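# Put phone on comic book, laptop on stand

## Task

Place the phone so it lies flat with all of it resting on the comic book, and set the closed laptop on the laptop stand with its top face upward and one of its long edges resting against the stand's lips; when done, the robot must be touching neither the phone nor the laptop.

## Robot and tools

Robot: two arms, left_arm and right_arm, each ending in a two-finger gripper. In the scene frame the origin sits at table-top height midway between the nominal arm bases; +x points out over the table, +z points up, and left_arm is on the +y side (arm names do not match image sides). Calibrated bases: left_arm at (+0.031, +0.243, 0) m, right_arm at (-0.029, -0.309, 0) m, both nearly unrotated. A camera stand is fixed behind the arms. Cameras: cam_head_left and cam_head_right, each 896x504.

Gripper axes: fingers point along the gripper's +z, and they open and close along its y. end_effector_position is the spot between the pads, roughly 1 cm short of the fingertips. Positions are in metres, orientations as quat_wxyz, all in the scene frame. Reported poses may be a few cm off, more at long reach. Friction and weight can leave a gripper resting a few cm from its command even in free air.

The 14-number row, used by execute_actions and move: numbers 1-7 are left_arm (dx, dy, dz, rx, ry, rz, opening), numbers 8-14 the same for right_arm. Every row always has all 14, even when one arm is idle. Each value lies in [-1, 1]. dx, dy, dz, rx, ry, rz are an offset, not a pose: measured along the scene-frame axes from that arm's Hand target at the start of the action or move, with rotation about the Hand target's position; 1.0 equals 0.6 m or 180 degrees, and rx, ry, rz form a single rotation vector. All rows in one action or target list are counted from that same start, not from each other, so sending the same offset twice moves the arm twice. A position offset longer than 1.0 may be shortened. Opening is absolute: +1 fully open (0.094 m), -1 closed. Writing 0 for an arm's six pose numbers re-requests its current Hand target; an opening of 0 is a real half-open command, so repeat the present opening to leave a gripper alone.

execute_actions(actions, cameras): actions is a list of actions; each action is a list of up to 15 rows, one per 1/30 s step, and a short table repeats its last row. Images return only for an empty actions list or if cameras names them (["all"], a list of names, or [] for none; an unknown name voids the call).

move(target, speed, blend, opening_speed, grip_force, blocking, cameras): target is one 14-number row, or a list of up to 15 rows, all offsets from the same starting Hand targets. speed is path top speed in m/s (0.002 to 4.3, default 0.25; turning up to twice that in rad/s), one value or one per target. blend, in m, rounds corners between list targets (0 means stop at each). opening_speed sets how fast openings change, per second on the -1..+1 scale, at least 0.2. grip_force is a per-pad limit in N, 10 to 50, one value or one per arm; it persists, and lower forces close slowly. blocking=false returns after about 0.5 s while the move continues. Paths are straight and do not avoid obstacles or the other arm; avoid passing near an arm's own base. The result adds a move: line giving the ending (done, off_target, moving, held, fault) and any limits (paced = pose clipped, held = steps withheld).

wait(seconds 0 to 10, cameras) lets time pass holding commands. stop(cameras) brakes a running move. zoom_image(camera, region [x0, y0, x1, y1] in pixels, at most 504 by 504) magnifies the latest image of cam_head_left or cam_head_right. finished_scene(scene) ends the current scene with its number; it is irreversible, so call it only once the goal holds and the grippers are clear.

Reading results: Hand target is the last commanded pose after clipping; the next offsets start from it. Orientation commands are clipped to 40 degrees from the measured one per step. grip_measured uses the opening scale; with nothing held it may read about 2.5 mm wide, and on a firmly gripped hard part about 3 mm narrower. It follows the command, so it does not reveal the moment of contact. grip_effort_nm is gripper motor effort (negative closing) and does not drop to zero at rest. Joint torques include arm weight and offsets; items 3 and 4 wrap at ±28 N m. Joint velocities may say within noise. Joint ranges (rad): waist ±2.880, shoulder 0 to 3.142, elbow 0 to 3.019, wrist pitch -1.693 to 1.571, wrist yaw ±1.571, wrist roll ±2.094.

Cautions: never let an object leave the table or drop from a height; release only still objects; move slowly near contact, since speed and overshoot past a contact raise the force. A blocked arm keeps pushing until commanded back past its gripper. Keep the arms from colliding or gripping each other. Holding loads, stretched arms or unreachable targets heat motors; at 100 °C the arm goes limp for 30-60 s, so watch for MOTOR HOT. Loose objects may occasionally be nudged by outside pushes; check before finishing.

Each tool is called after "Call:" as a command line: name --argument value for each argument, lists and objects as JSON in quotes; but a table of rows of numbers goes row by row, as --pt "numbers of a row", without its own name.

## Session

Scene 1 done. On to scene 2.

Call:
execute_actions --actions '[]'

Call:
zoom_image --camera "cam_head_left" --region '[200, 100, 500, 350]'

Call:
zoom_image --camera "cam_head_left" --region '[450, 100, 750, 350]'

Scene clock: 0.00 s.
left_arm: end_effector_position=(+0.5763, +0.0326, +0.2204) grip_measured=+1.000 grip_effort_nm=n/a end_effector_quat_wxyz=(+0.373, -0.189, +0.872, +0.255) | right_arm: end_effector_position=(+0.2774, -0.6662, +0.2410) grip_measured=+1.000 grip_effort_nm=n/a end_effector_quat_wxyz=(+0.133, +0.606, +0.784, +0.005)
Joint positions: left_arm=[-0.635 1.765 1.519 -1.122 -0.923 -0.933 0.094] | right_arm=[-0.891 1.406 1.314 -1.221 -0.069 0.44 0.094]
Joint velocities: within noise
Joint torques (N m): no reading
Motor temperatures (°C): left_arm=[22 25 35 24 28 23 27] | right_arm=[26 32 36 25 26 23 25]
Heat: left arm: hottest elbow 35 °C; right arm: hottest elbow 36 °C.
Hand target: left_arm +0.5824, +0.0285, +0.2385; +0.386, -0.198, +0.868, +0.242 | right_arm +0.2821, -0.6719, +0.2485; +0.142, +0.605, +0.783, +0.003
Tool commands: left_gripper/opening=+1.0 right_gripper/opening=+1.0

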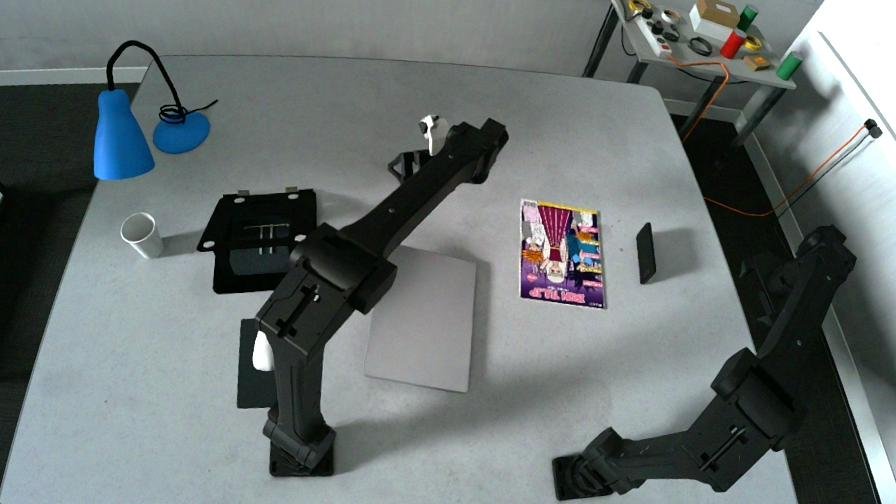

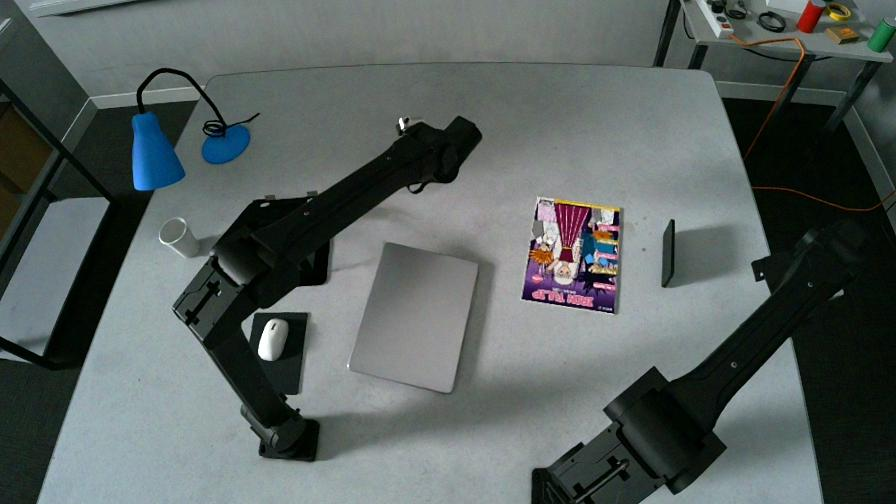

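Scaled by 1.680.

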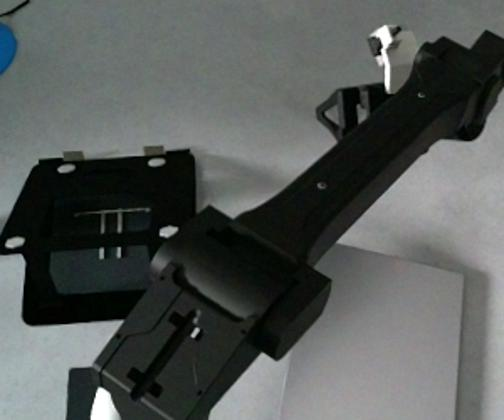

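Scaled by 1.680.

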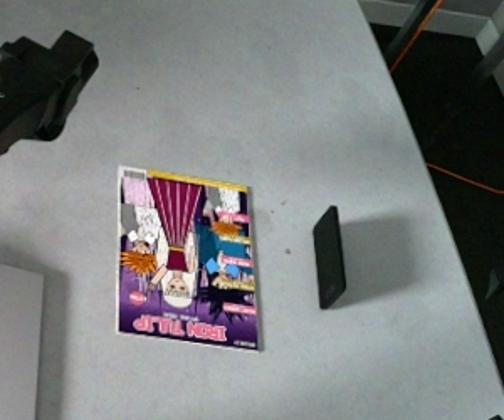

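Call:
move --pt "-0.1 0.05 0.15 0 0 0 0 0 0 0 0 0 0 1" --pt "-0.5 0.3 0.2 0 0 0 0 0 0 0 0 0 0 1" --speed 0.25 --blend '[0.05,0]' --cameras '["all"]'

Call:
zoom_image --camera "cam_head_left" --region '[180, 150, 500, 410]'

Call:
zoom_image --camera "cam_head_right" --region '[200, 150, 520, 410]'

Call:
zoom_image --camera "cam_head_right" --region '[500, 180, 720, 330]'

Call:
zoom_image --camera "cam_head_left" --region '[500, 180, 720, 330]'

Scene clock: 24.10 s.
left_arm: end_effector_position=(+0.2836, +0.2111, +0.3626) grip_measured=+0.002 grip_effort_nm=-0.08 end_effector_quat_wxyz=(+0.388, -0.205, +0.867, +0.237) | right_arm: end_effector_position=(+0.2774, -0.6662, +0.2410) grip_measured=+1.000 grip_effort_nm=-0.01 end_effector_quat_wxyz=(+0.133, +0.606, +0.784, +0.005)
Joint positions: left_arm=[-0.735 0.839 1.051 -1.667 -0.94 -1.111 0.047] | right_arm=[-0.891 1.406 1.314 -1.221 -0.069 0.44 0.094]
Joint torques (N m): left_arm=[-2.96 -3.49 9.26 0.17 -0.68 -0.1] | right_arm=[0.56 -14.1 10.82 0.64 0.01 0.14]
Heat: left arm: hottest elbow 37 °C; right arm: hottest elbow 39 °C.
Hand target: left_arm +0.2824, +0.2084, +0.3586; +0.386, -0.198, +0.868, +0.242 | right_arm +0.2821, -0.6719, +0.2485; +0.142, +0.605, +0.783, +0.003
Off the commanded pose: left_arm 0.005 m, 1 deg | right_arm 0.011 m, 1 deg.
move: off_target (right_arm)

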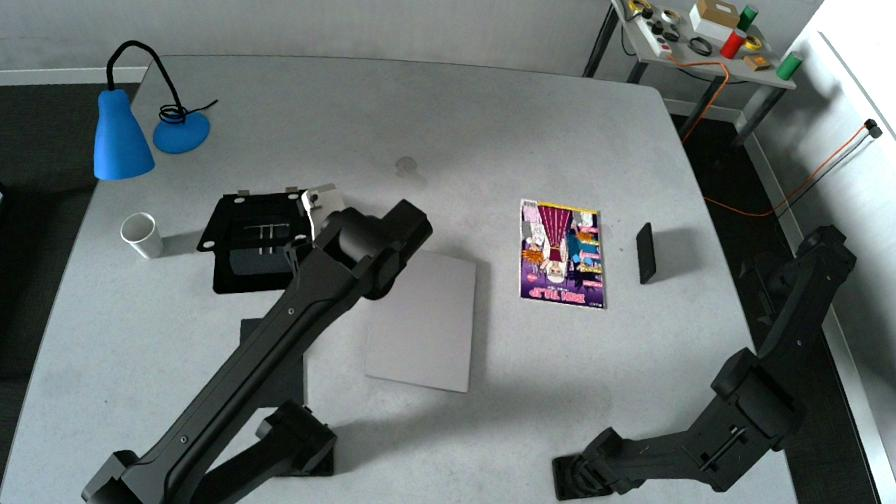

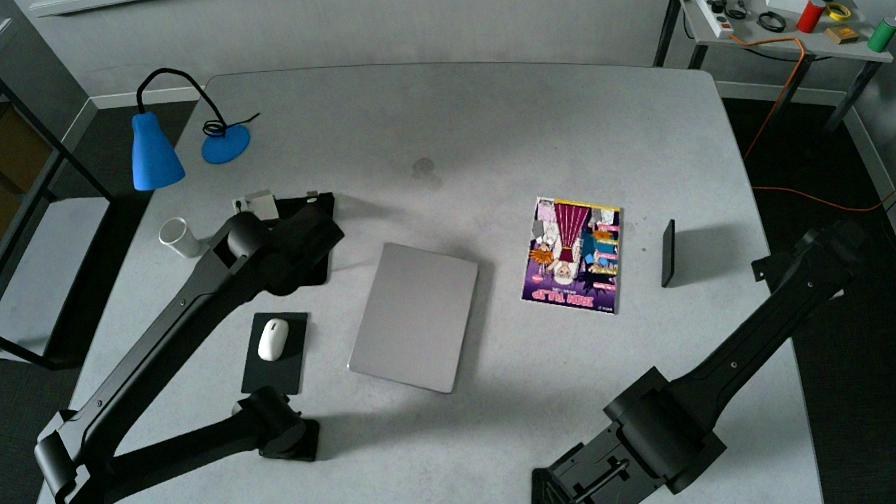

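Scaled by 1.575.

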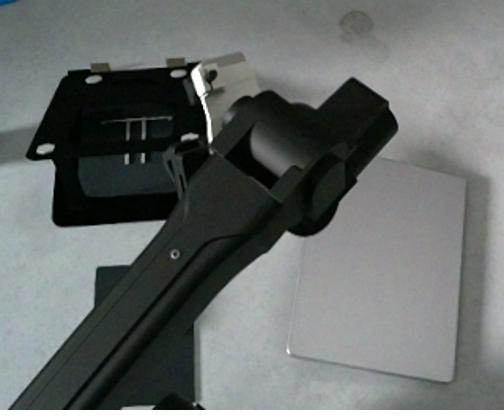

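Scaled by 1.575.

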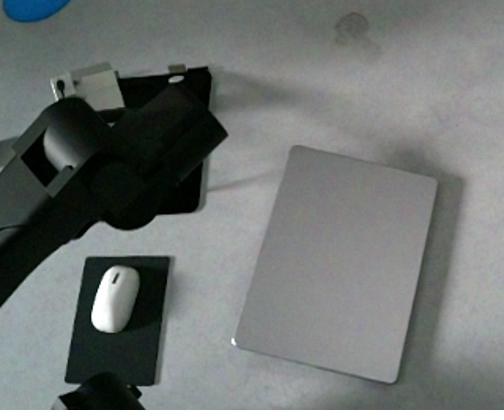

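Scaled by 2.291.

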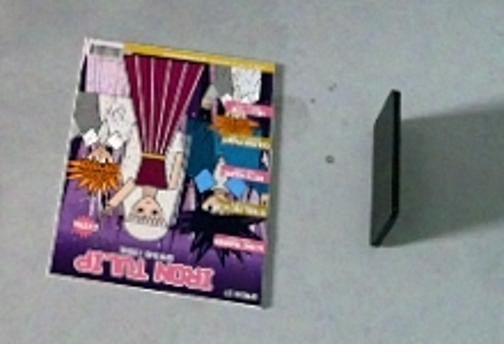

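Scaled by 2.291.

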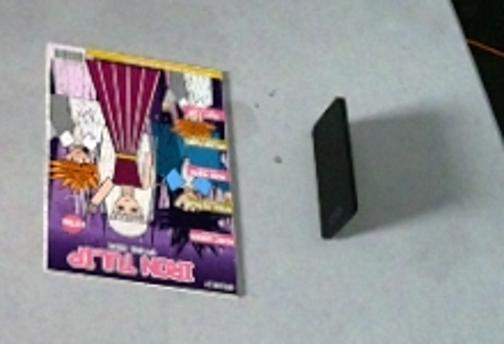

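Call:
move --target '[0,0,0,0,0,0,0,0.347,0.22,-0.06,0.002,0.0966,0.388,0]' --speed 0.25 --cameras '["all"]'

Call:
zoom_image --camera "cam_head_left" --region '[550, 180, 770, 330]'

Call:
zoom_image --camera "cam_head_right" --region '[550, 180, 770, 330]'

Scene clock: 36.57 s.
left_arm: end_effector_position=(+0.2836, +0.2111, +0.3626) grip_measured=+0.002 grip_effort_nm=-0.08 end_effector_quat_wxyz=(+0.388, -0.205, +0.867, +0.237) | right_arm: end_effector_position=(+0.4733, -0.5359, +0.2079) grip_measured=+0.001 grip_effort_nm=-0.08 end_effector_quat_wxyz=(-0.006, +0.052, +0.999, +0.003)
Joint positions: left_arm=[-0.735 0.839 1.051 -1.667 -0.94 -1.112 0.047] | right_arm=[-0.429 1.798 1.724 -1.51 -0.001 -0.32 0.047]
Joint torques (N m): left_arm=[-2.84 -3.14 9.31 0.36 -0.73 -0.13] | right_arm=[1.08 -18.43 13.09 -0.29 0.07 0.06]
Motor temperatures (°C): left_arm=[22 26 38 24 29 23 27] | right_arm=[26 33 41 25 25 23 25]
Heat: left arm: hottest elbow 38 °C; right arm: hottest elbow 41 °C.
Hand target: left_arm +0.2824, +0.2085, +0.3585; +0.386, -0.198, +0.868, +0.242 | right_arm +0.4902, -0.5399, +0.2124; +0.000, +0.044, +0.999, -0.001
Off the commanded pose: left_arm 0.005 m, 1 deg | right_arm 0.018 m, 1 deg.
move: off_target (right_arm)

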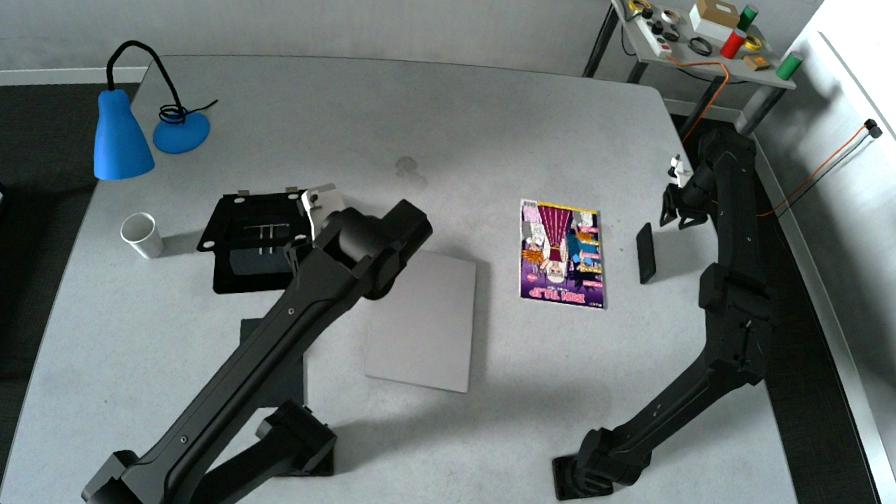

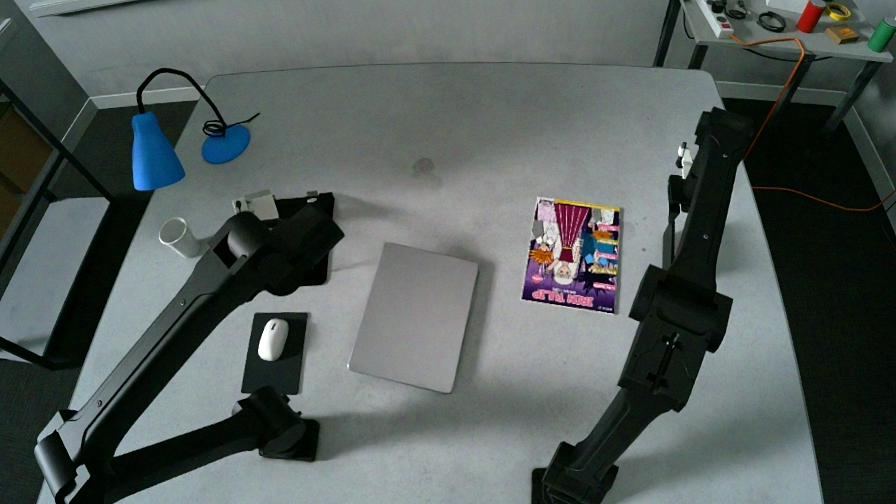

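Scaled by 2.291.

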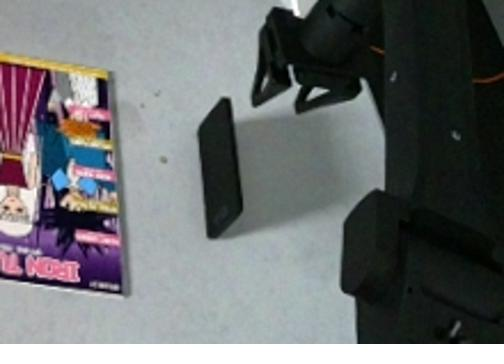

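Scaled by 2.291.

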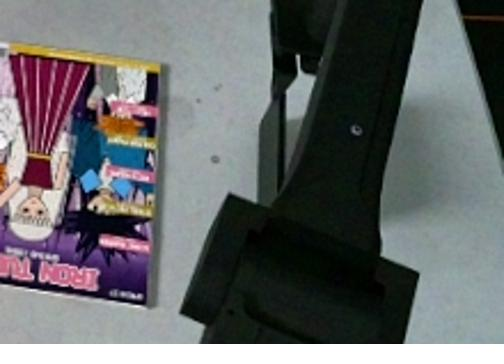

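Call:
move --target '[0,0,0,0,0,0,0,0.04,-0.003,-0.162,0,0,0,0.3]' --speed 0.15 --cameras '["all"]'

Call:
zoom_image --camera "cam_head_left" --region '[580, 180, 730, 300]'

Call:
zoom_image --camera "cam_head_right" --region '[600, 180, 750, 300]'

Scene clock: 43.23 s.
left_arm: end_effector_position=(+0.2836, +0.2111, +0.3626) grip_measured=+0.002 grip_effort_nm=-0.08 end_effector_quat_wxyz=(+0.388, -0.205, +0.867, +0.237) | right_arm: end_effector_position=(+0.5104, -0.5475, +0.1329) grip_measured=+0.299 grip_effort_nm=0.07 end_effector_quat_wxyz=(+0.010, +0.047, +0.999, -0.004)
Joint positions: left_arm=[-0.735 0.839 1.051 -1.667 -0.94 -1.112 0.047] | right_arm=[-0.421 1.909 1.687 -1.327 -0.001 -0.321 0.061]
Joint torques (N m): left_arm=[-2.14 -3.6 9.5 0.09 -0.66 -0.07] | right_arm=[1.44 -20.6 8.24 0.55 0.07 0.2]
Heat: left arm: hottest elbow 38 °C; right arm: hottest elbow 42 °C.
Hand target: left_arm +0.2824, +0.2085, +0.3585; +0.386, -0.198, +0.868, +0.242 | right_arm +0.5143, -0.5417, +0.1152; +0.000, +0.044, +0.999, -0.001
Off the commanded pose: left_arm 0.005 m, 1 deg | right_arm 0.019 m, 1 deg.
move: off_target (right_arm)

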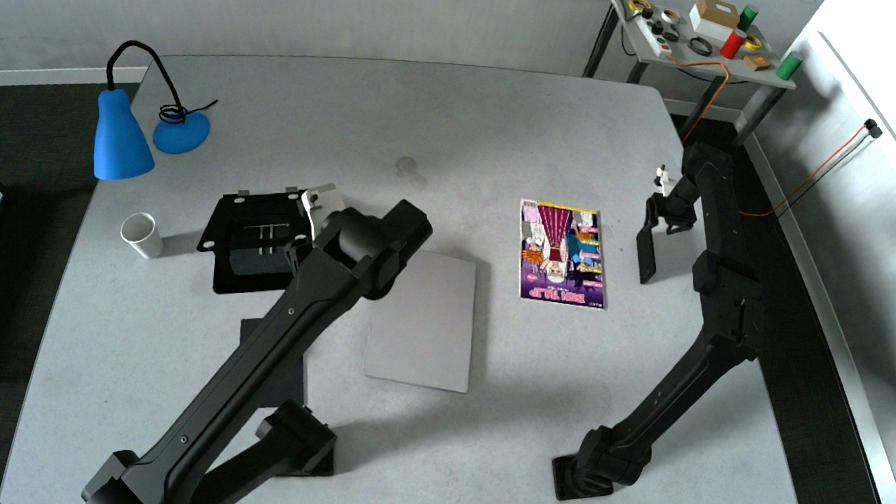

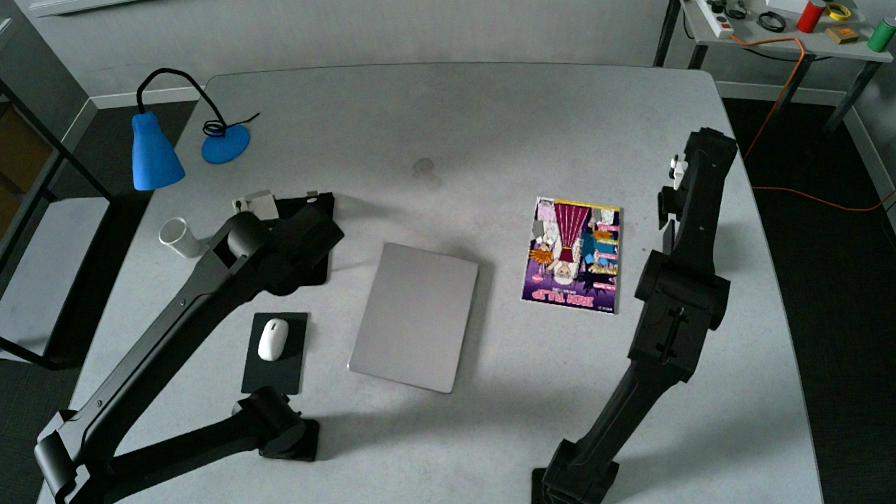

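Scaled by 3.360.

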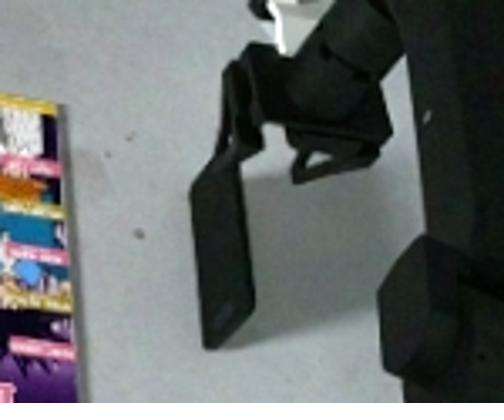

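Scaled by 3.360.

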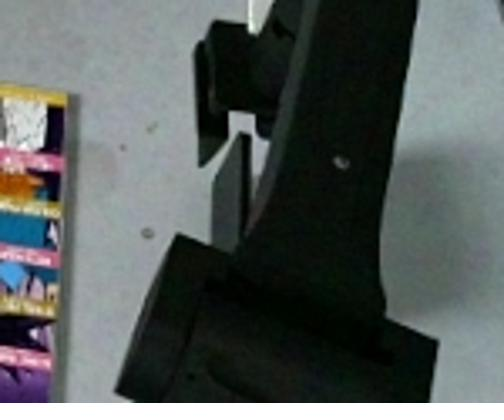

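Call:
move --target '[0,0,0,0,0,0,0,-0.018,0.011,-0.095,0,0,0,0.3]' --speed 0.1 --cameras '["all"]'

Call:
zoom_image --camera "cam_head_left" --region '[580, 180, 730, 300]'

Call:
zoom_image --camera "cam_head_right" --region '[600, 180, 750, 300]'

Scene clock: 48.17 s.
left_arm: end_effector_position=(+0.2836, +0.2111, +0.3626) grip_measured=+0.002 grip_effort_nm=-0.08 end_effector_quat_wxyz=(+0.388, -0.205, +0.867, +0.237) | right_arm: end_effector_position=(+0.5037, -0.5431, +0.0826) grip_measured=+0.299 grip_effort_nm=0.07 end_effector_quat_wxyz=(+0.017, +0.047, +0.999, -0.006)
Joint positions: left_arm=[-0.735 0.839 1.051 -1.667 -0.94 -1.112 0.047] | right_arm=[-0.418 1.918 1.562 -1.179 -0.001 -0.319 0.061]
Joint torques (N m): left_arm=[-2.2 -3.31 9.28 0.31 -0.69 -0.08] | right_arm=[1.44 -19.9 7.38 0.59 0.07 0.22]
Heat: left arm: hottest elbow 38 °C; right arm: hottest elbow 42 °C.
Hand target: left_arm +0.2824, +0.2085, +0.3585; +0.386, -0.198, +0.868, +0.242 | right_arm +0.5034, -0.5352, +0.0583; +0.000, +0.044, +0.999, -0.001
Off the commanded pose: left_arm 0.005 m, 1 deg | right_arm 0.026 m, 2 deg.
move: off_target (right_arm)

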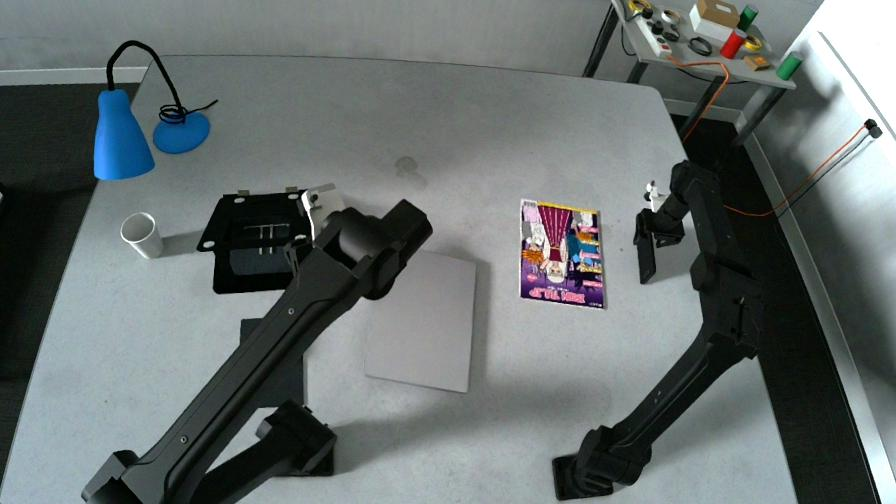

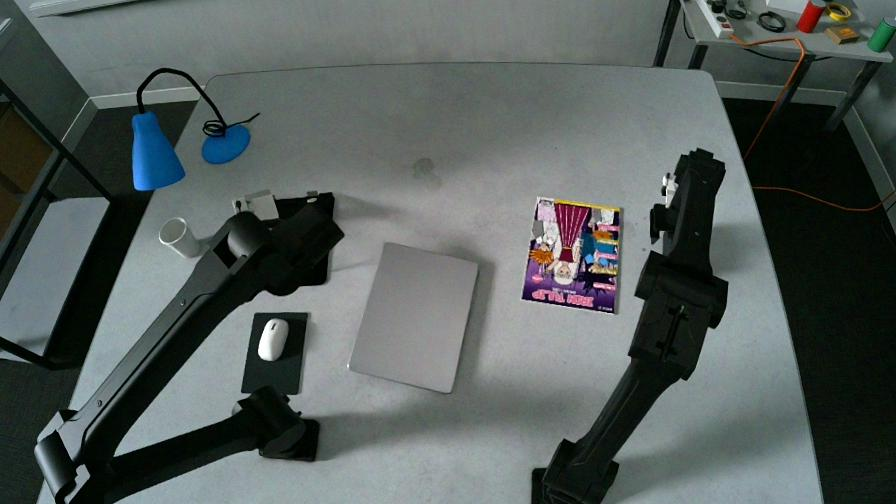

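Scaled by 3.360.

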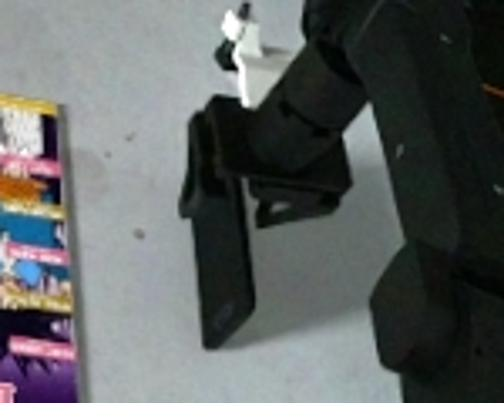

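Scaled by 3.360.

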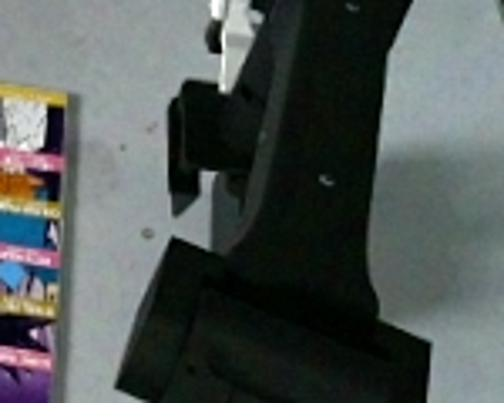

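Call:
move --target '[0,0,0,0,0,0,0,0,-0.012,-0.022,0,0,0,0.3]' --speed 0.08

Call:
move --target '[0,0,0,0,0,0,0,0,0,0,0,0,0,-0.6]' --opening_speed 0.4 --grip_force '[50,20]' --cameras '["all"]'

Call:
zoom_image --camera "cam_head_left" --region '[580, 180, 730, 300]'

Scene clock: 54.37 s.
left_arm: end_effector_position=(+0.2836, +0.2111, +0.3626) grip_measured=+0.002 grip_effort_nm=-0.08 end_effector_quat_wxyz=(+0.388, -0.205, +0.867, +0.237) | right_arm: end_effector_position=(+0.5085, -0.5452, +0.0717) grip_measured=+0.299 grip_effort_nm=0.07 end_effector_quat_wxyz=(+0.020, +0.047, +0.999, -0.007)
Joint positions: left_arm=[-0.735 0.839 1.051 -1.667 -0.94 -1.112 0.047] | right_arm=[-0.418 1.938 1.562 -1.153 -0.001 -0.319 0.061]
Joint torques (N m): left_arm=[-2.08 -3.66 9.22 0.27 -0.68 -0.08] | right_arm=[0.62 -20.42 6.91 0.75 0.06 0.12]
Heat: left arm: hottest elbow 38 °C; right arm: hottest elbow 42 °C.
Hand target: left_arm +0.2824, +0.2085, +0.3585; +0.386, -0.198, +0.868, +0.242 | right_arm +0.5034, -0.5424, +0.0451; +0.000, +0.044, +0.999, -0.001
Off the commanded pose: left_arm 0.005 m, 1 deg | right_arm 0.027 m, 2 deg.
move: off_target (right_arm)

Scene clock: 57.87 s.
left_arm: end_effector_position=(+0.2836, +0.2111, +0.3626) grip_measured=+0.002 grip_effort_nm=-0.08 end_effector_quat_wxyz=(+0.388, -0.205, +0.867, +0.237) | right_arm: end_effector_position=(+0.5085, -0.5452, +0.0717) grip_measured=-0.599 grip_effort_nm=-0.08 end_effector_quat_wxyz=(+0.020, +0.047, +0.999, -0.007)
Joint positions: left_arm=[-0.735 0.839 1.051 -1.667 -0.94 -1.112 0.047] | right_arm=[-0.418 1.938 1.562 -1.153 -0.001 -0.319 0.019]
Joint torques (N m): left_arm=[-2.67 -3.37 9.21 0.24 -0.69 -0.11] | right_arm=[0.62 -20.01 6.91 0.59 0.07 0.11]
Heat: left arm: hottest elbow 38 °C; right arm: hottest elbow 42 °C.
Hand target: left_arm +0.2824, +0.2085, +0.3585; +0.386, -0.198, +0.868, +0.242 | right_arm +0.5034, -0.5424, +0.0451; +0.000, +0.044, +0.999, -0.001
Off the commanded pose: left_arm 0.005 m, 1 deg | right_arm 0.027 m, 2 deg.
grip_force (N): 50, 20
move: off_target (right_arm)

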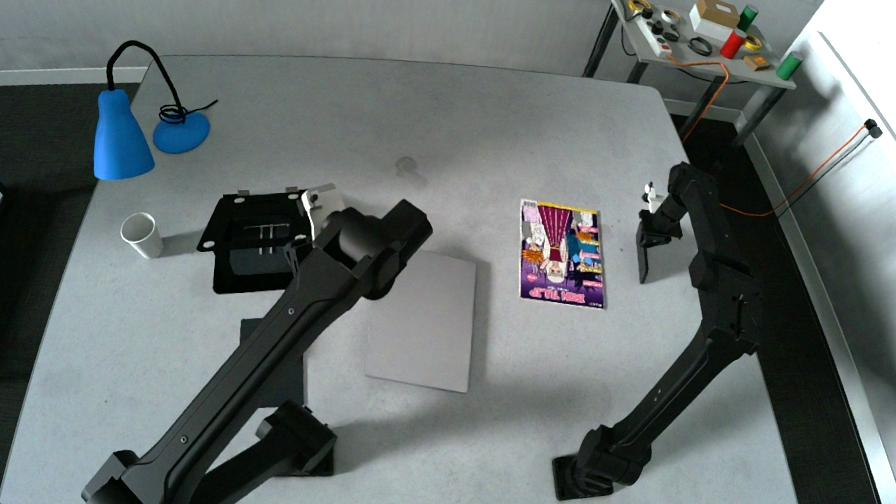

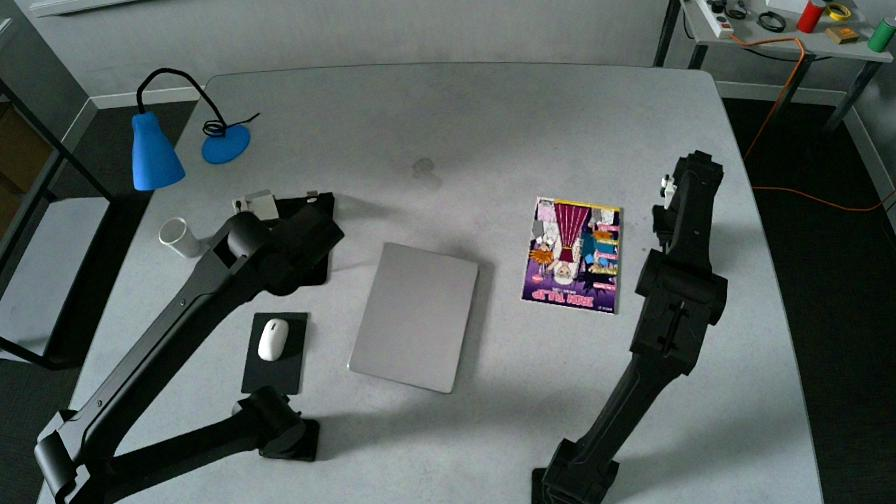

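Scaled by 3.360.

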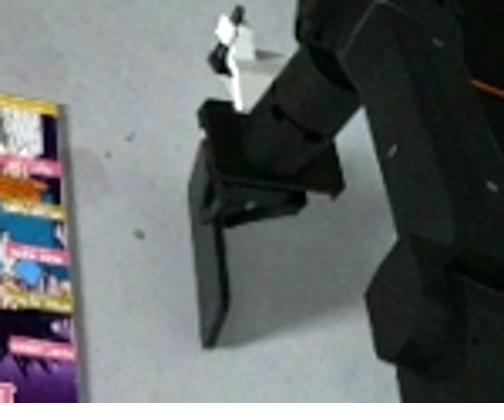

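Call:
move --target '[0,0,0,0,0,0,0,0,-0.01,0,0,0,0,-1]' --opening_speed 0.3 --grip_force '[50,30]' --cameras '["all"]'

Call:
zoom_image --camera "cam_head_left" --region '[580, 180, 730, 300]'

Scene clock: 61.80 s.
left_arm: end_effector_position=(+0.2836, +0.2111, +0.3626) grip_measured=+0.002 grip_effort_nm=-0.08 end_effector_quat_wxyz=(+0.388, -0.205, +0.867, +0.237) | right_arm: end_effector_position=(+0.5071, -0.5501, +0.0715) grip_measured=-0.828 grip_effort_nm=-0.67 end_effector_quat_wxyz=(+0.019, +0.048, +0.999, -0.012)
Joint positions: left_arm=[-0.735 0.839 1.051 -1.667 -0.94 -1.112 0.047] | right_arm=[-0.424 1.938 1.562 -1.15 0.009 -0.324 0.008]
Joint torques (N m): left_arm=[-2.67 -3.6 9.06 0.02 -0.72 -0.14] | right_arm=[0.38 -19.66 7.6 0.4 -0.26 0.07]
Heat: left arm: hottest elbow 38 °C; right arm: hottest elbow 42 °C.
Hand target: left_arm +0.2824, +0.2085, +0.3585; +0.386, -0.198, +0.868, +0.242 | right_arm +0.5034, -0.5484, +0.0451; +0.000, +0.044, +0.999, -0.001
Off the commanded pose: left_arm 0.005 m, 1 deg | right_arm 0.027 m, 3 deg.
grip_force (N): 50, 30
move: off_target (right_arm)

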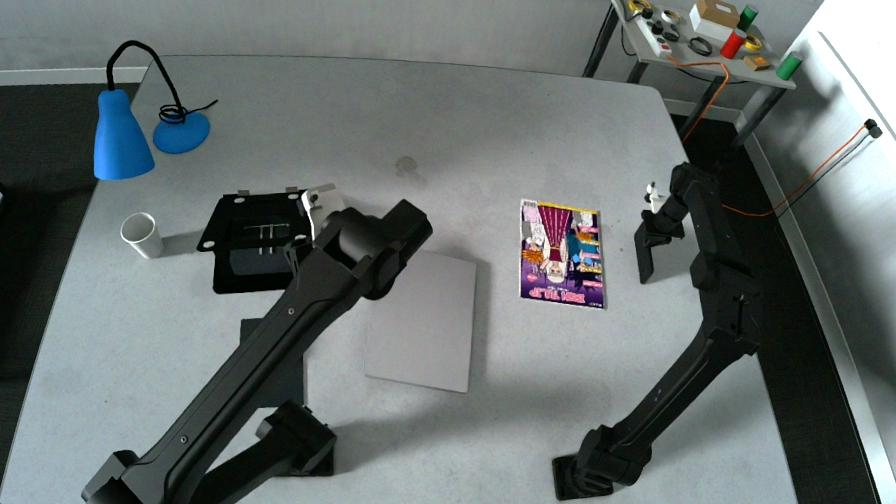

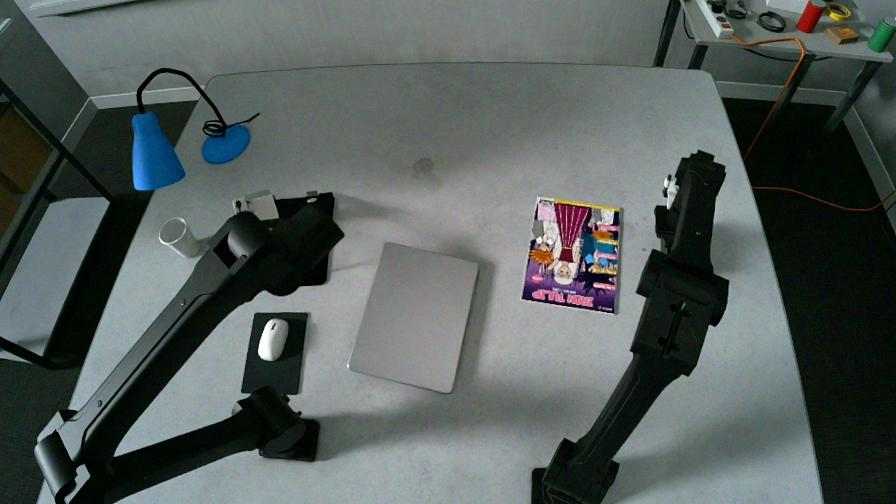

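Scaled by 3.360.

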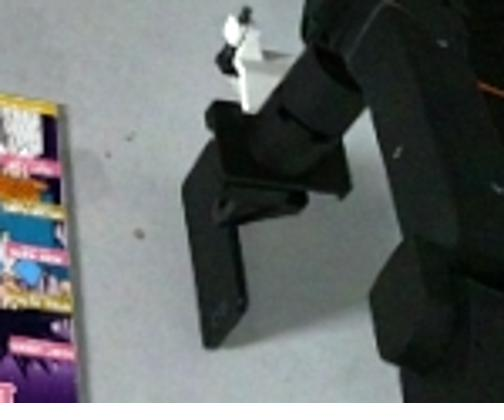

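Call:
move --pt "0 0 0 0 0 0 0 0 0 0.16 0 0 0 -1" --pt "0 0 0 0 0 0 0 0.042 0.247 0.16 0.332 -0.029 0 -1" --speed '[0.08,0.15]' --blend '[0.03,0]' --cameras '["all"]'

Call:
zoom_image --camera "cam_head_left" --region '[500, 160, 720, 340]'

Call:
zoom_image --camera "cam_head_right" --region '[500, 160, 720, 340]'

Scene clock: 80.20 s.
left_arm: end_effector_position=(+0.2836, +0.2111, +0.3626) grip_measured=+0.002 grip_effort_nm=-0.08 end_effector_quat_wxyz=(+0.388, -0.205, +0.867, +0.237) | right_arm: end_effector_position=(+0.5184, -0.4013, +0.1413) grip_measured=-0.832 grip_effort_nm=-0.67 end_effector_quat_wxyz=(+0.031, +0.049, +0.870, +0.490)
Joint positions: left_arm=[-0.735 0.839 1.051 -1.667 -0.94 -1.112 0.047] | right_arm=[-0.43 2.053 1.686 -1.665 -0.955 -0.553 0.008]
Joint torques (N m): left_arm=[-3.14 -3.19 9.4 -0.03 -0.66 -0.14] | right_arm=[1.08 -21.6 10.28 -1.14 -0.74 0]
Heat: left arm: hottest elbow 38 °C; right arm: hottest elbow 44 °C.
Hand target: left_arm +0.2824, +0.2085, +0.3585; +0.386, -0.198, +0.868, +0.242 | right_arm +0.5286, -0.4001, +0.1410; +0.021, +0.039, +0.865, +0.499
Off the commanded pose: left_arm 0.005 m, 1 deg | right_arm 0.010 m, 2 deg.
joint sent to its limit (right arm) — joint 4 (wrist pitch), lower limit. The joint targets still meet the commanded pose.
grip_force (N): 50, 30
move: done

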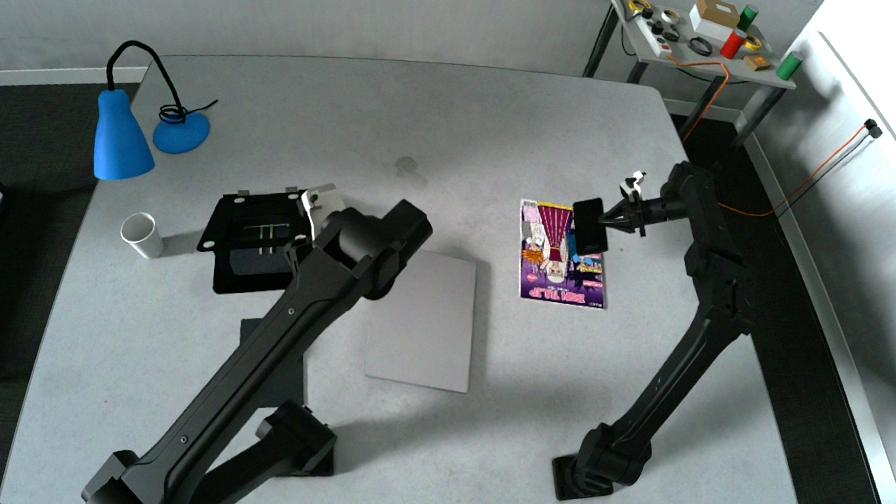

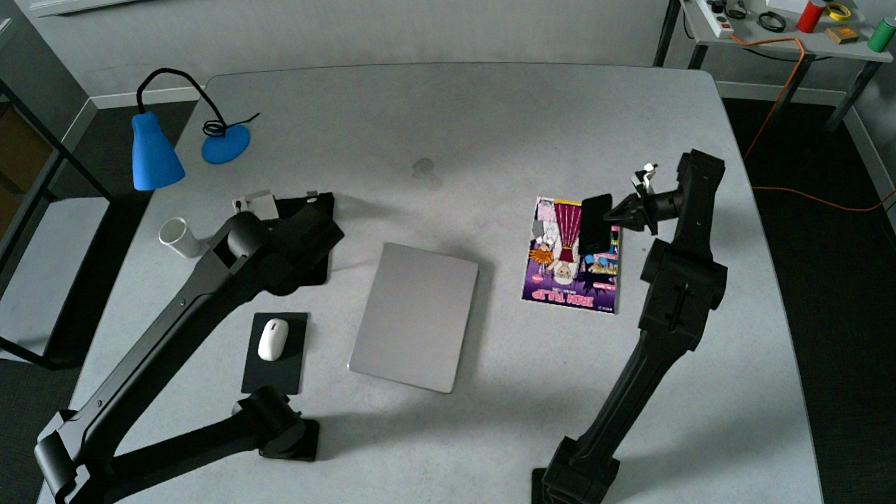

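Scaled by 2.291.

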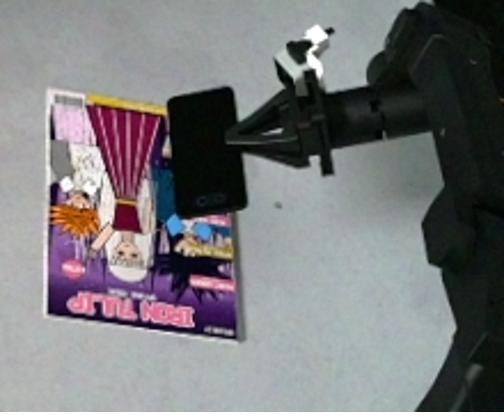

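Scaled by 2.291.

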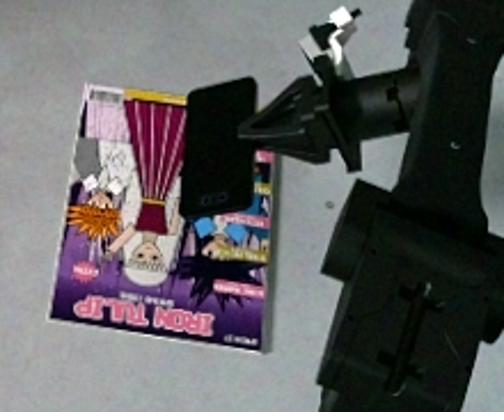

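Call:
move --pt "0 0 0 0 0 0 0 0.02 0.075 0 0 0 0 -1" --pt "0 0 0 0 0 0 0 0.025 0.075 -0.14 0 0 0 -1" --speed 0.1 --blend '[0.02,0]' --cameras '["all"]'

Call:
zoom_image --camera "cam_head_left" --region '[500, 160, 720, 340]'

Call:
zoom_image --camera "cam_head_right" --region '[500, 160, 720, 340]'

Scene clock: 87.23 s.
left_arm: end_effector_position=(+0.2836, +0.2111, +0.3626) grip_measured=+0.002 grip_effort_nm=-0.08 end_effector_quat_wxyz=(+0.388, -0.205, +0.867, +0.237) | right_arm: end_effector_position=(+0.5442, -0.3600, +0.0688) grip_measured=-0.832 grip_effort_nm=-0.67 end_effector_quat_wxyz=(+0.031, +0.032, +0.869, +0.493)
Joint positions: left_arm=[-0.735 0.839 1.051 -1.667 -0.94 -1.112 0.047] | right_arm=[-0.348 2.149 1.646 -1.452 -0.987 -0.477 0.008]
Joint torques (N m): left_arm=[-2.37 -3.6 9.17 0.06 -0.7 -0.16] | right_arm=[1.03 -23.3 6.71 -0.24 -0.79 0.14]
Heat: left arm: hottest elbow 38 °C; right arm: hottest elbow 44 °C.
Hand target: left_arm +0.2824, +0.2085, +0.3585; +0.386, -0.198, +0.868, +0.242 | right_arm +0.5437, -0.3552, +0.0571; +0.021, +0.038, +0.866, +0.499
Off the commanded pose: left_arm 0.005 m, 1 deg | right_arm 0.013 m, 2 deg.
grip_force (N): 50, 30
move: off_target (right_arm)

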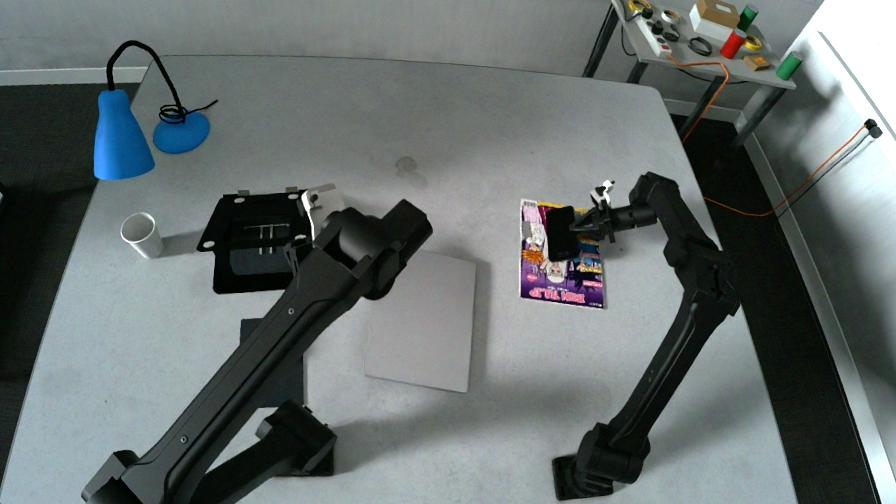

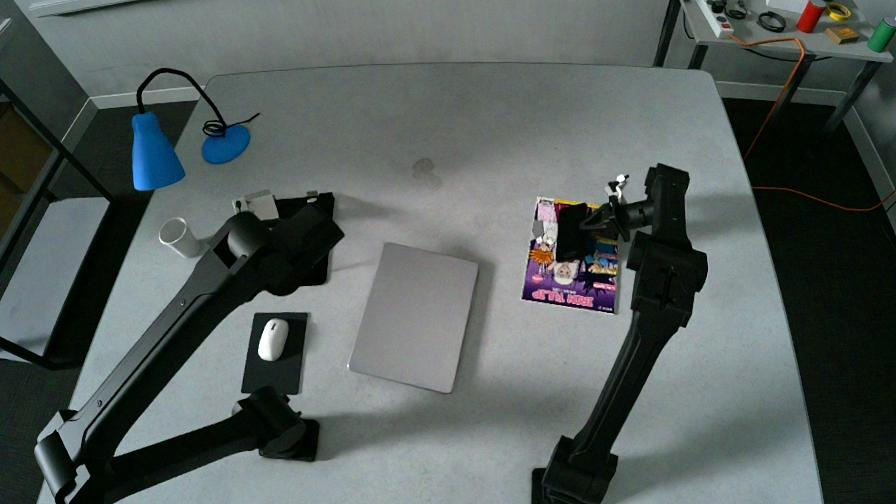

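Scaled by 2.291.

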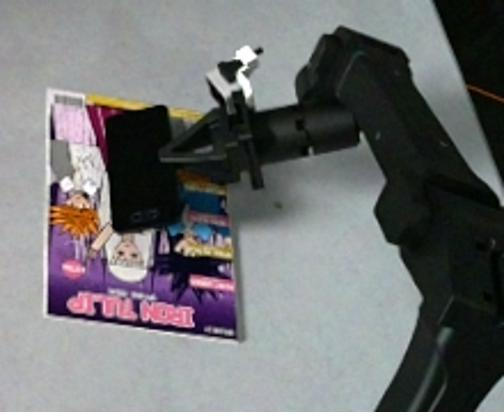

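Scaled by 2.291.

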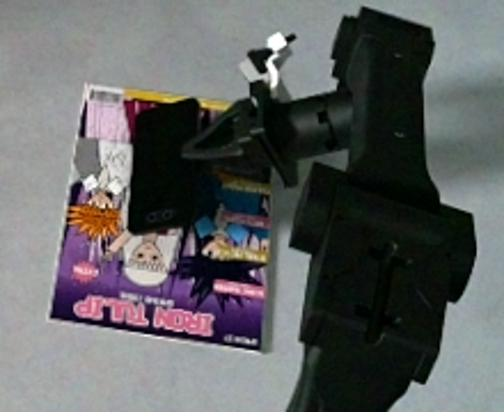

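Call:
move --target '[0,0,0,0,0,0,0,-0.035,-0.005,-0.04,0,0,0,-1]' --speed 0.06 --cameras '["all"]'

Call:
zoom_image --camera "cam_head_left" --region '[500, 160, 720, 340]'

Call:
zoom_image --camera "cam_head_right" --region '[500, 160, 720, 340]'

Scene clock: 91.20 s.
left_arm: end_effector_position=(+0.2836, +0.2111, +0.3626) grip_measured=+0.002 grip_effort_nm=-0.08 end_effector_quat_wxyz=(+0.388, -0.205, +0.867, +0.237) | right_arm: end_effector_position=(+0.5294, -0.3543, +0.0481) grip_measured=-0.832 grip_effort_nm=-0.67 end_effector_quat_wxyz=(+0.030, +0.029, +0.866, +0.498)
Joint positions: left_arm=[-0.735 0.839 1.051 -1.667 -0.94 -1.112 0.047] | right_arm=[-0.348 2.149 1.577 -1.4 -0.993 -0.496 0.008]
Joint torques (N m): left_arm=[-2.32 -2.9 9.11 0.05 -0.73 -0.11] | right_arm=[-0.15 -22.65 5.41 -0.12 -0.34 0.08]
Heat: left arm: hottest elbow 38 °C; right arm: hottest elbow 44 °C.
Hand target: left_arm +0.2824, +0.2085, +0.3585; +0.386, -0.198, +0.868, +0.242 | right_arm +0.5227, -0.3582, +0.0331; +0.022, +0.038, +0.865, +0.499
Off the commanded pose: left_arm 0.005 m, 1 deg | right_arm 0.017 m, 2 deg.
grip_force (N): 50, 30
move: off_target (right_arm)

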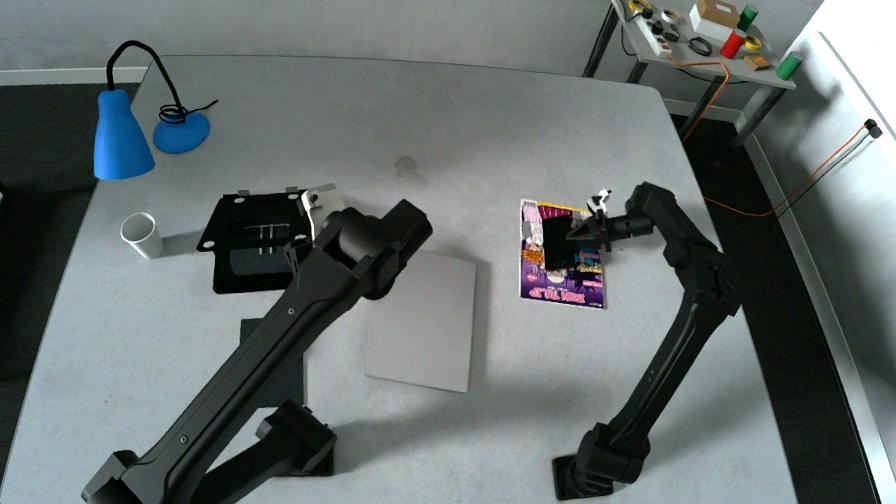

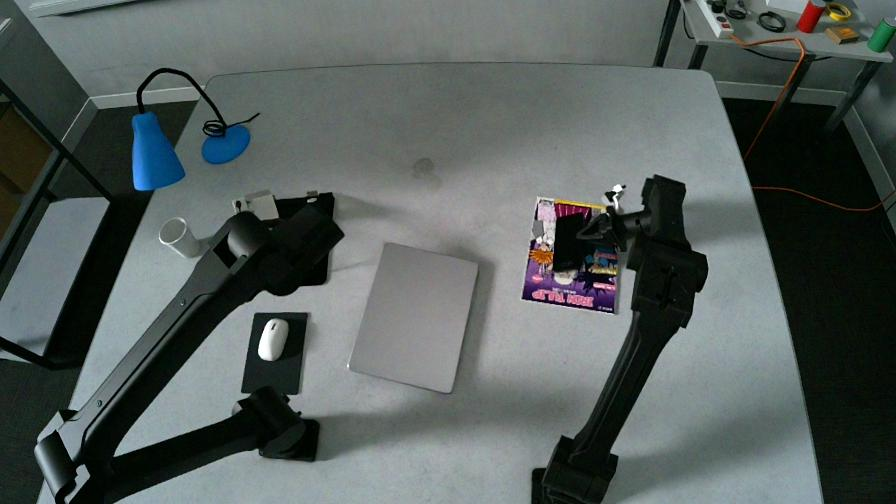

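Scaled by 2.291.

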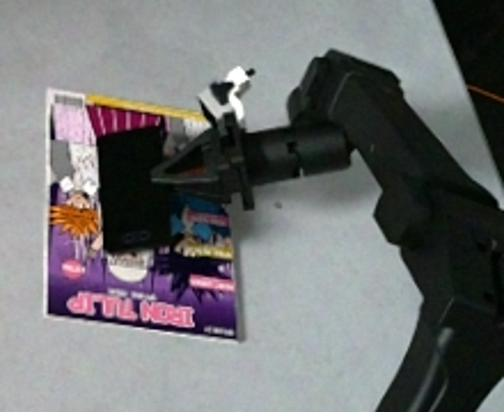

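Scaled by 2.291.

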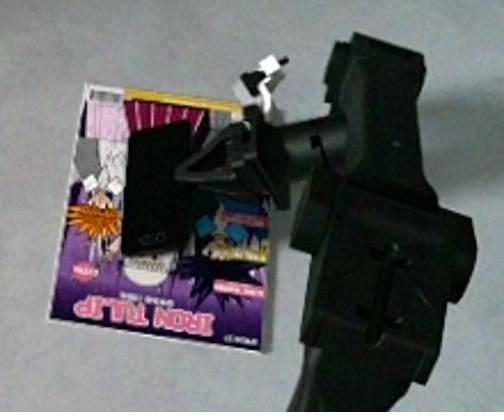

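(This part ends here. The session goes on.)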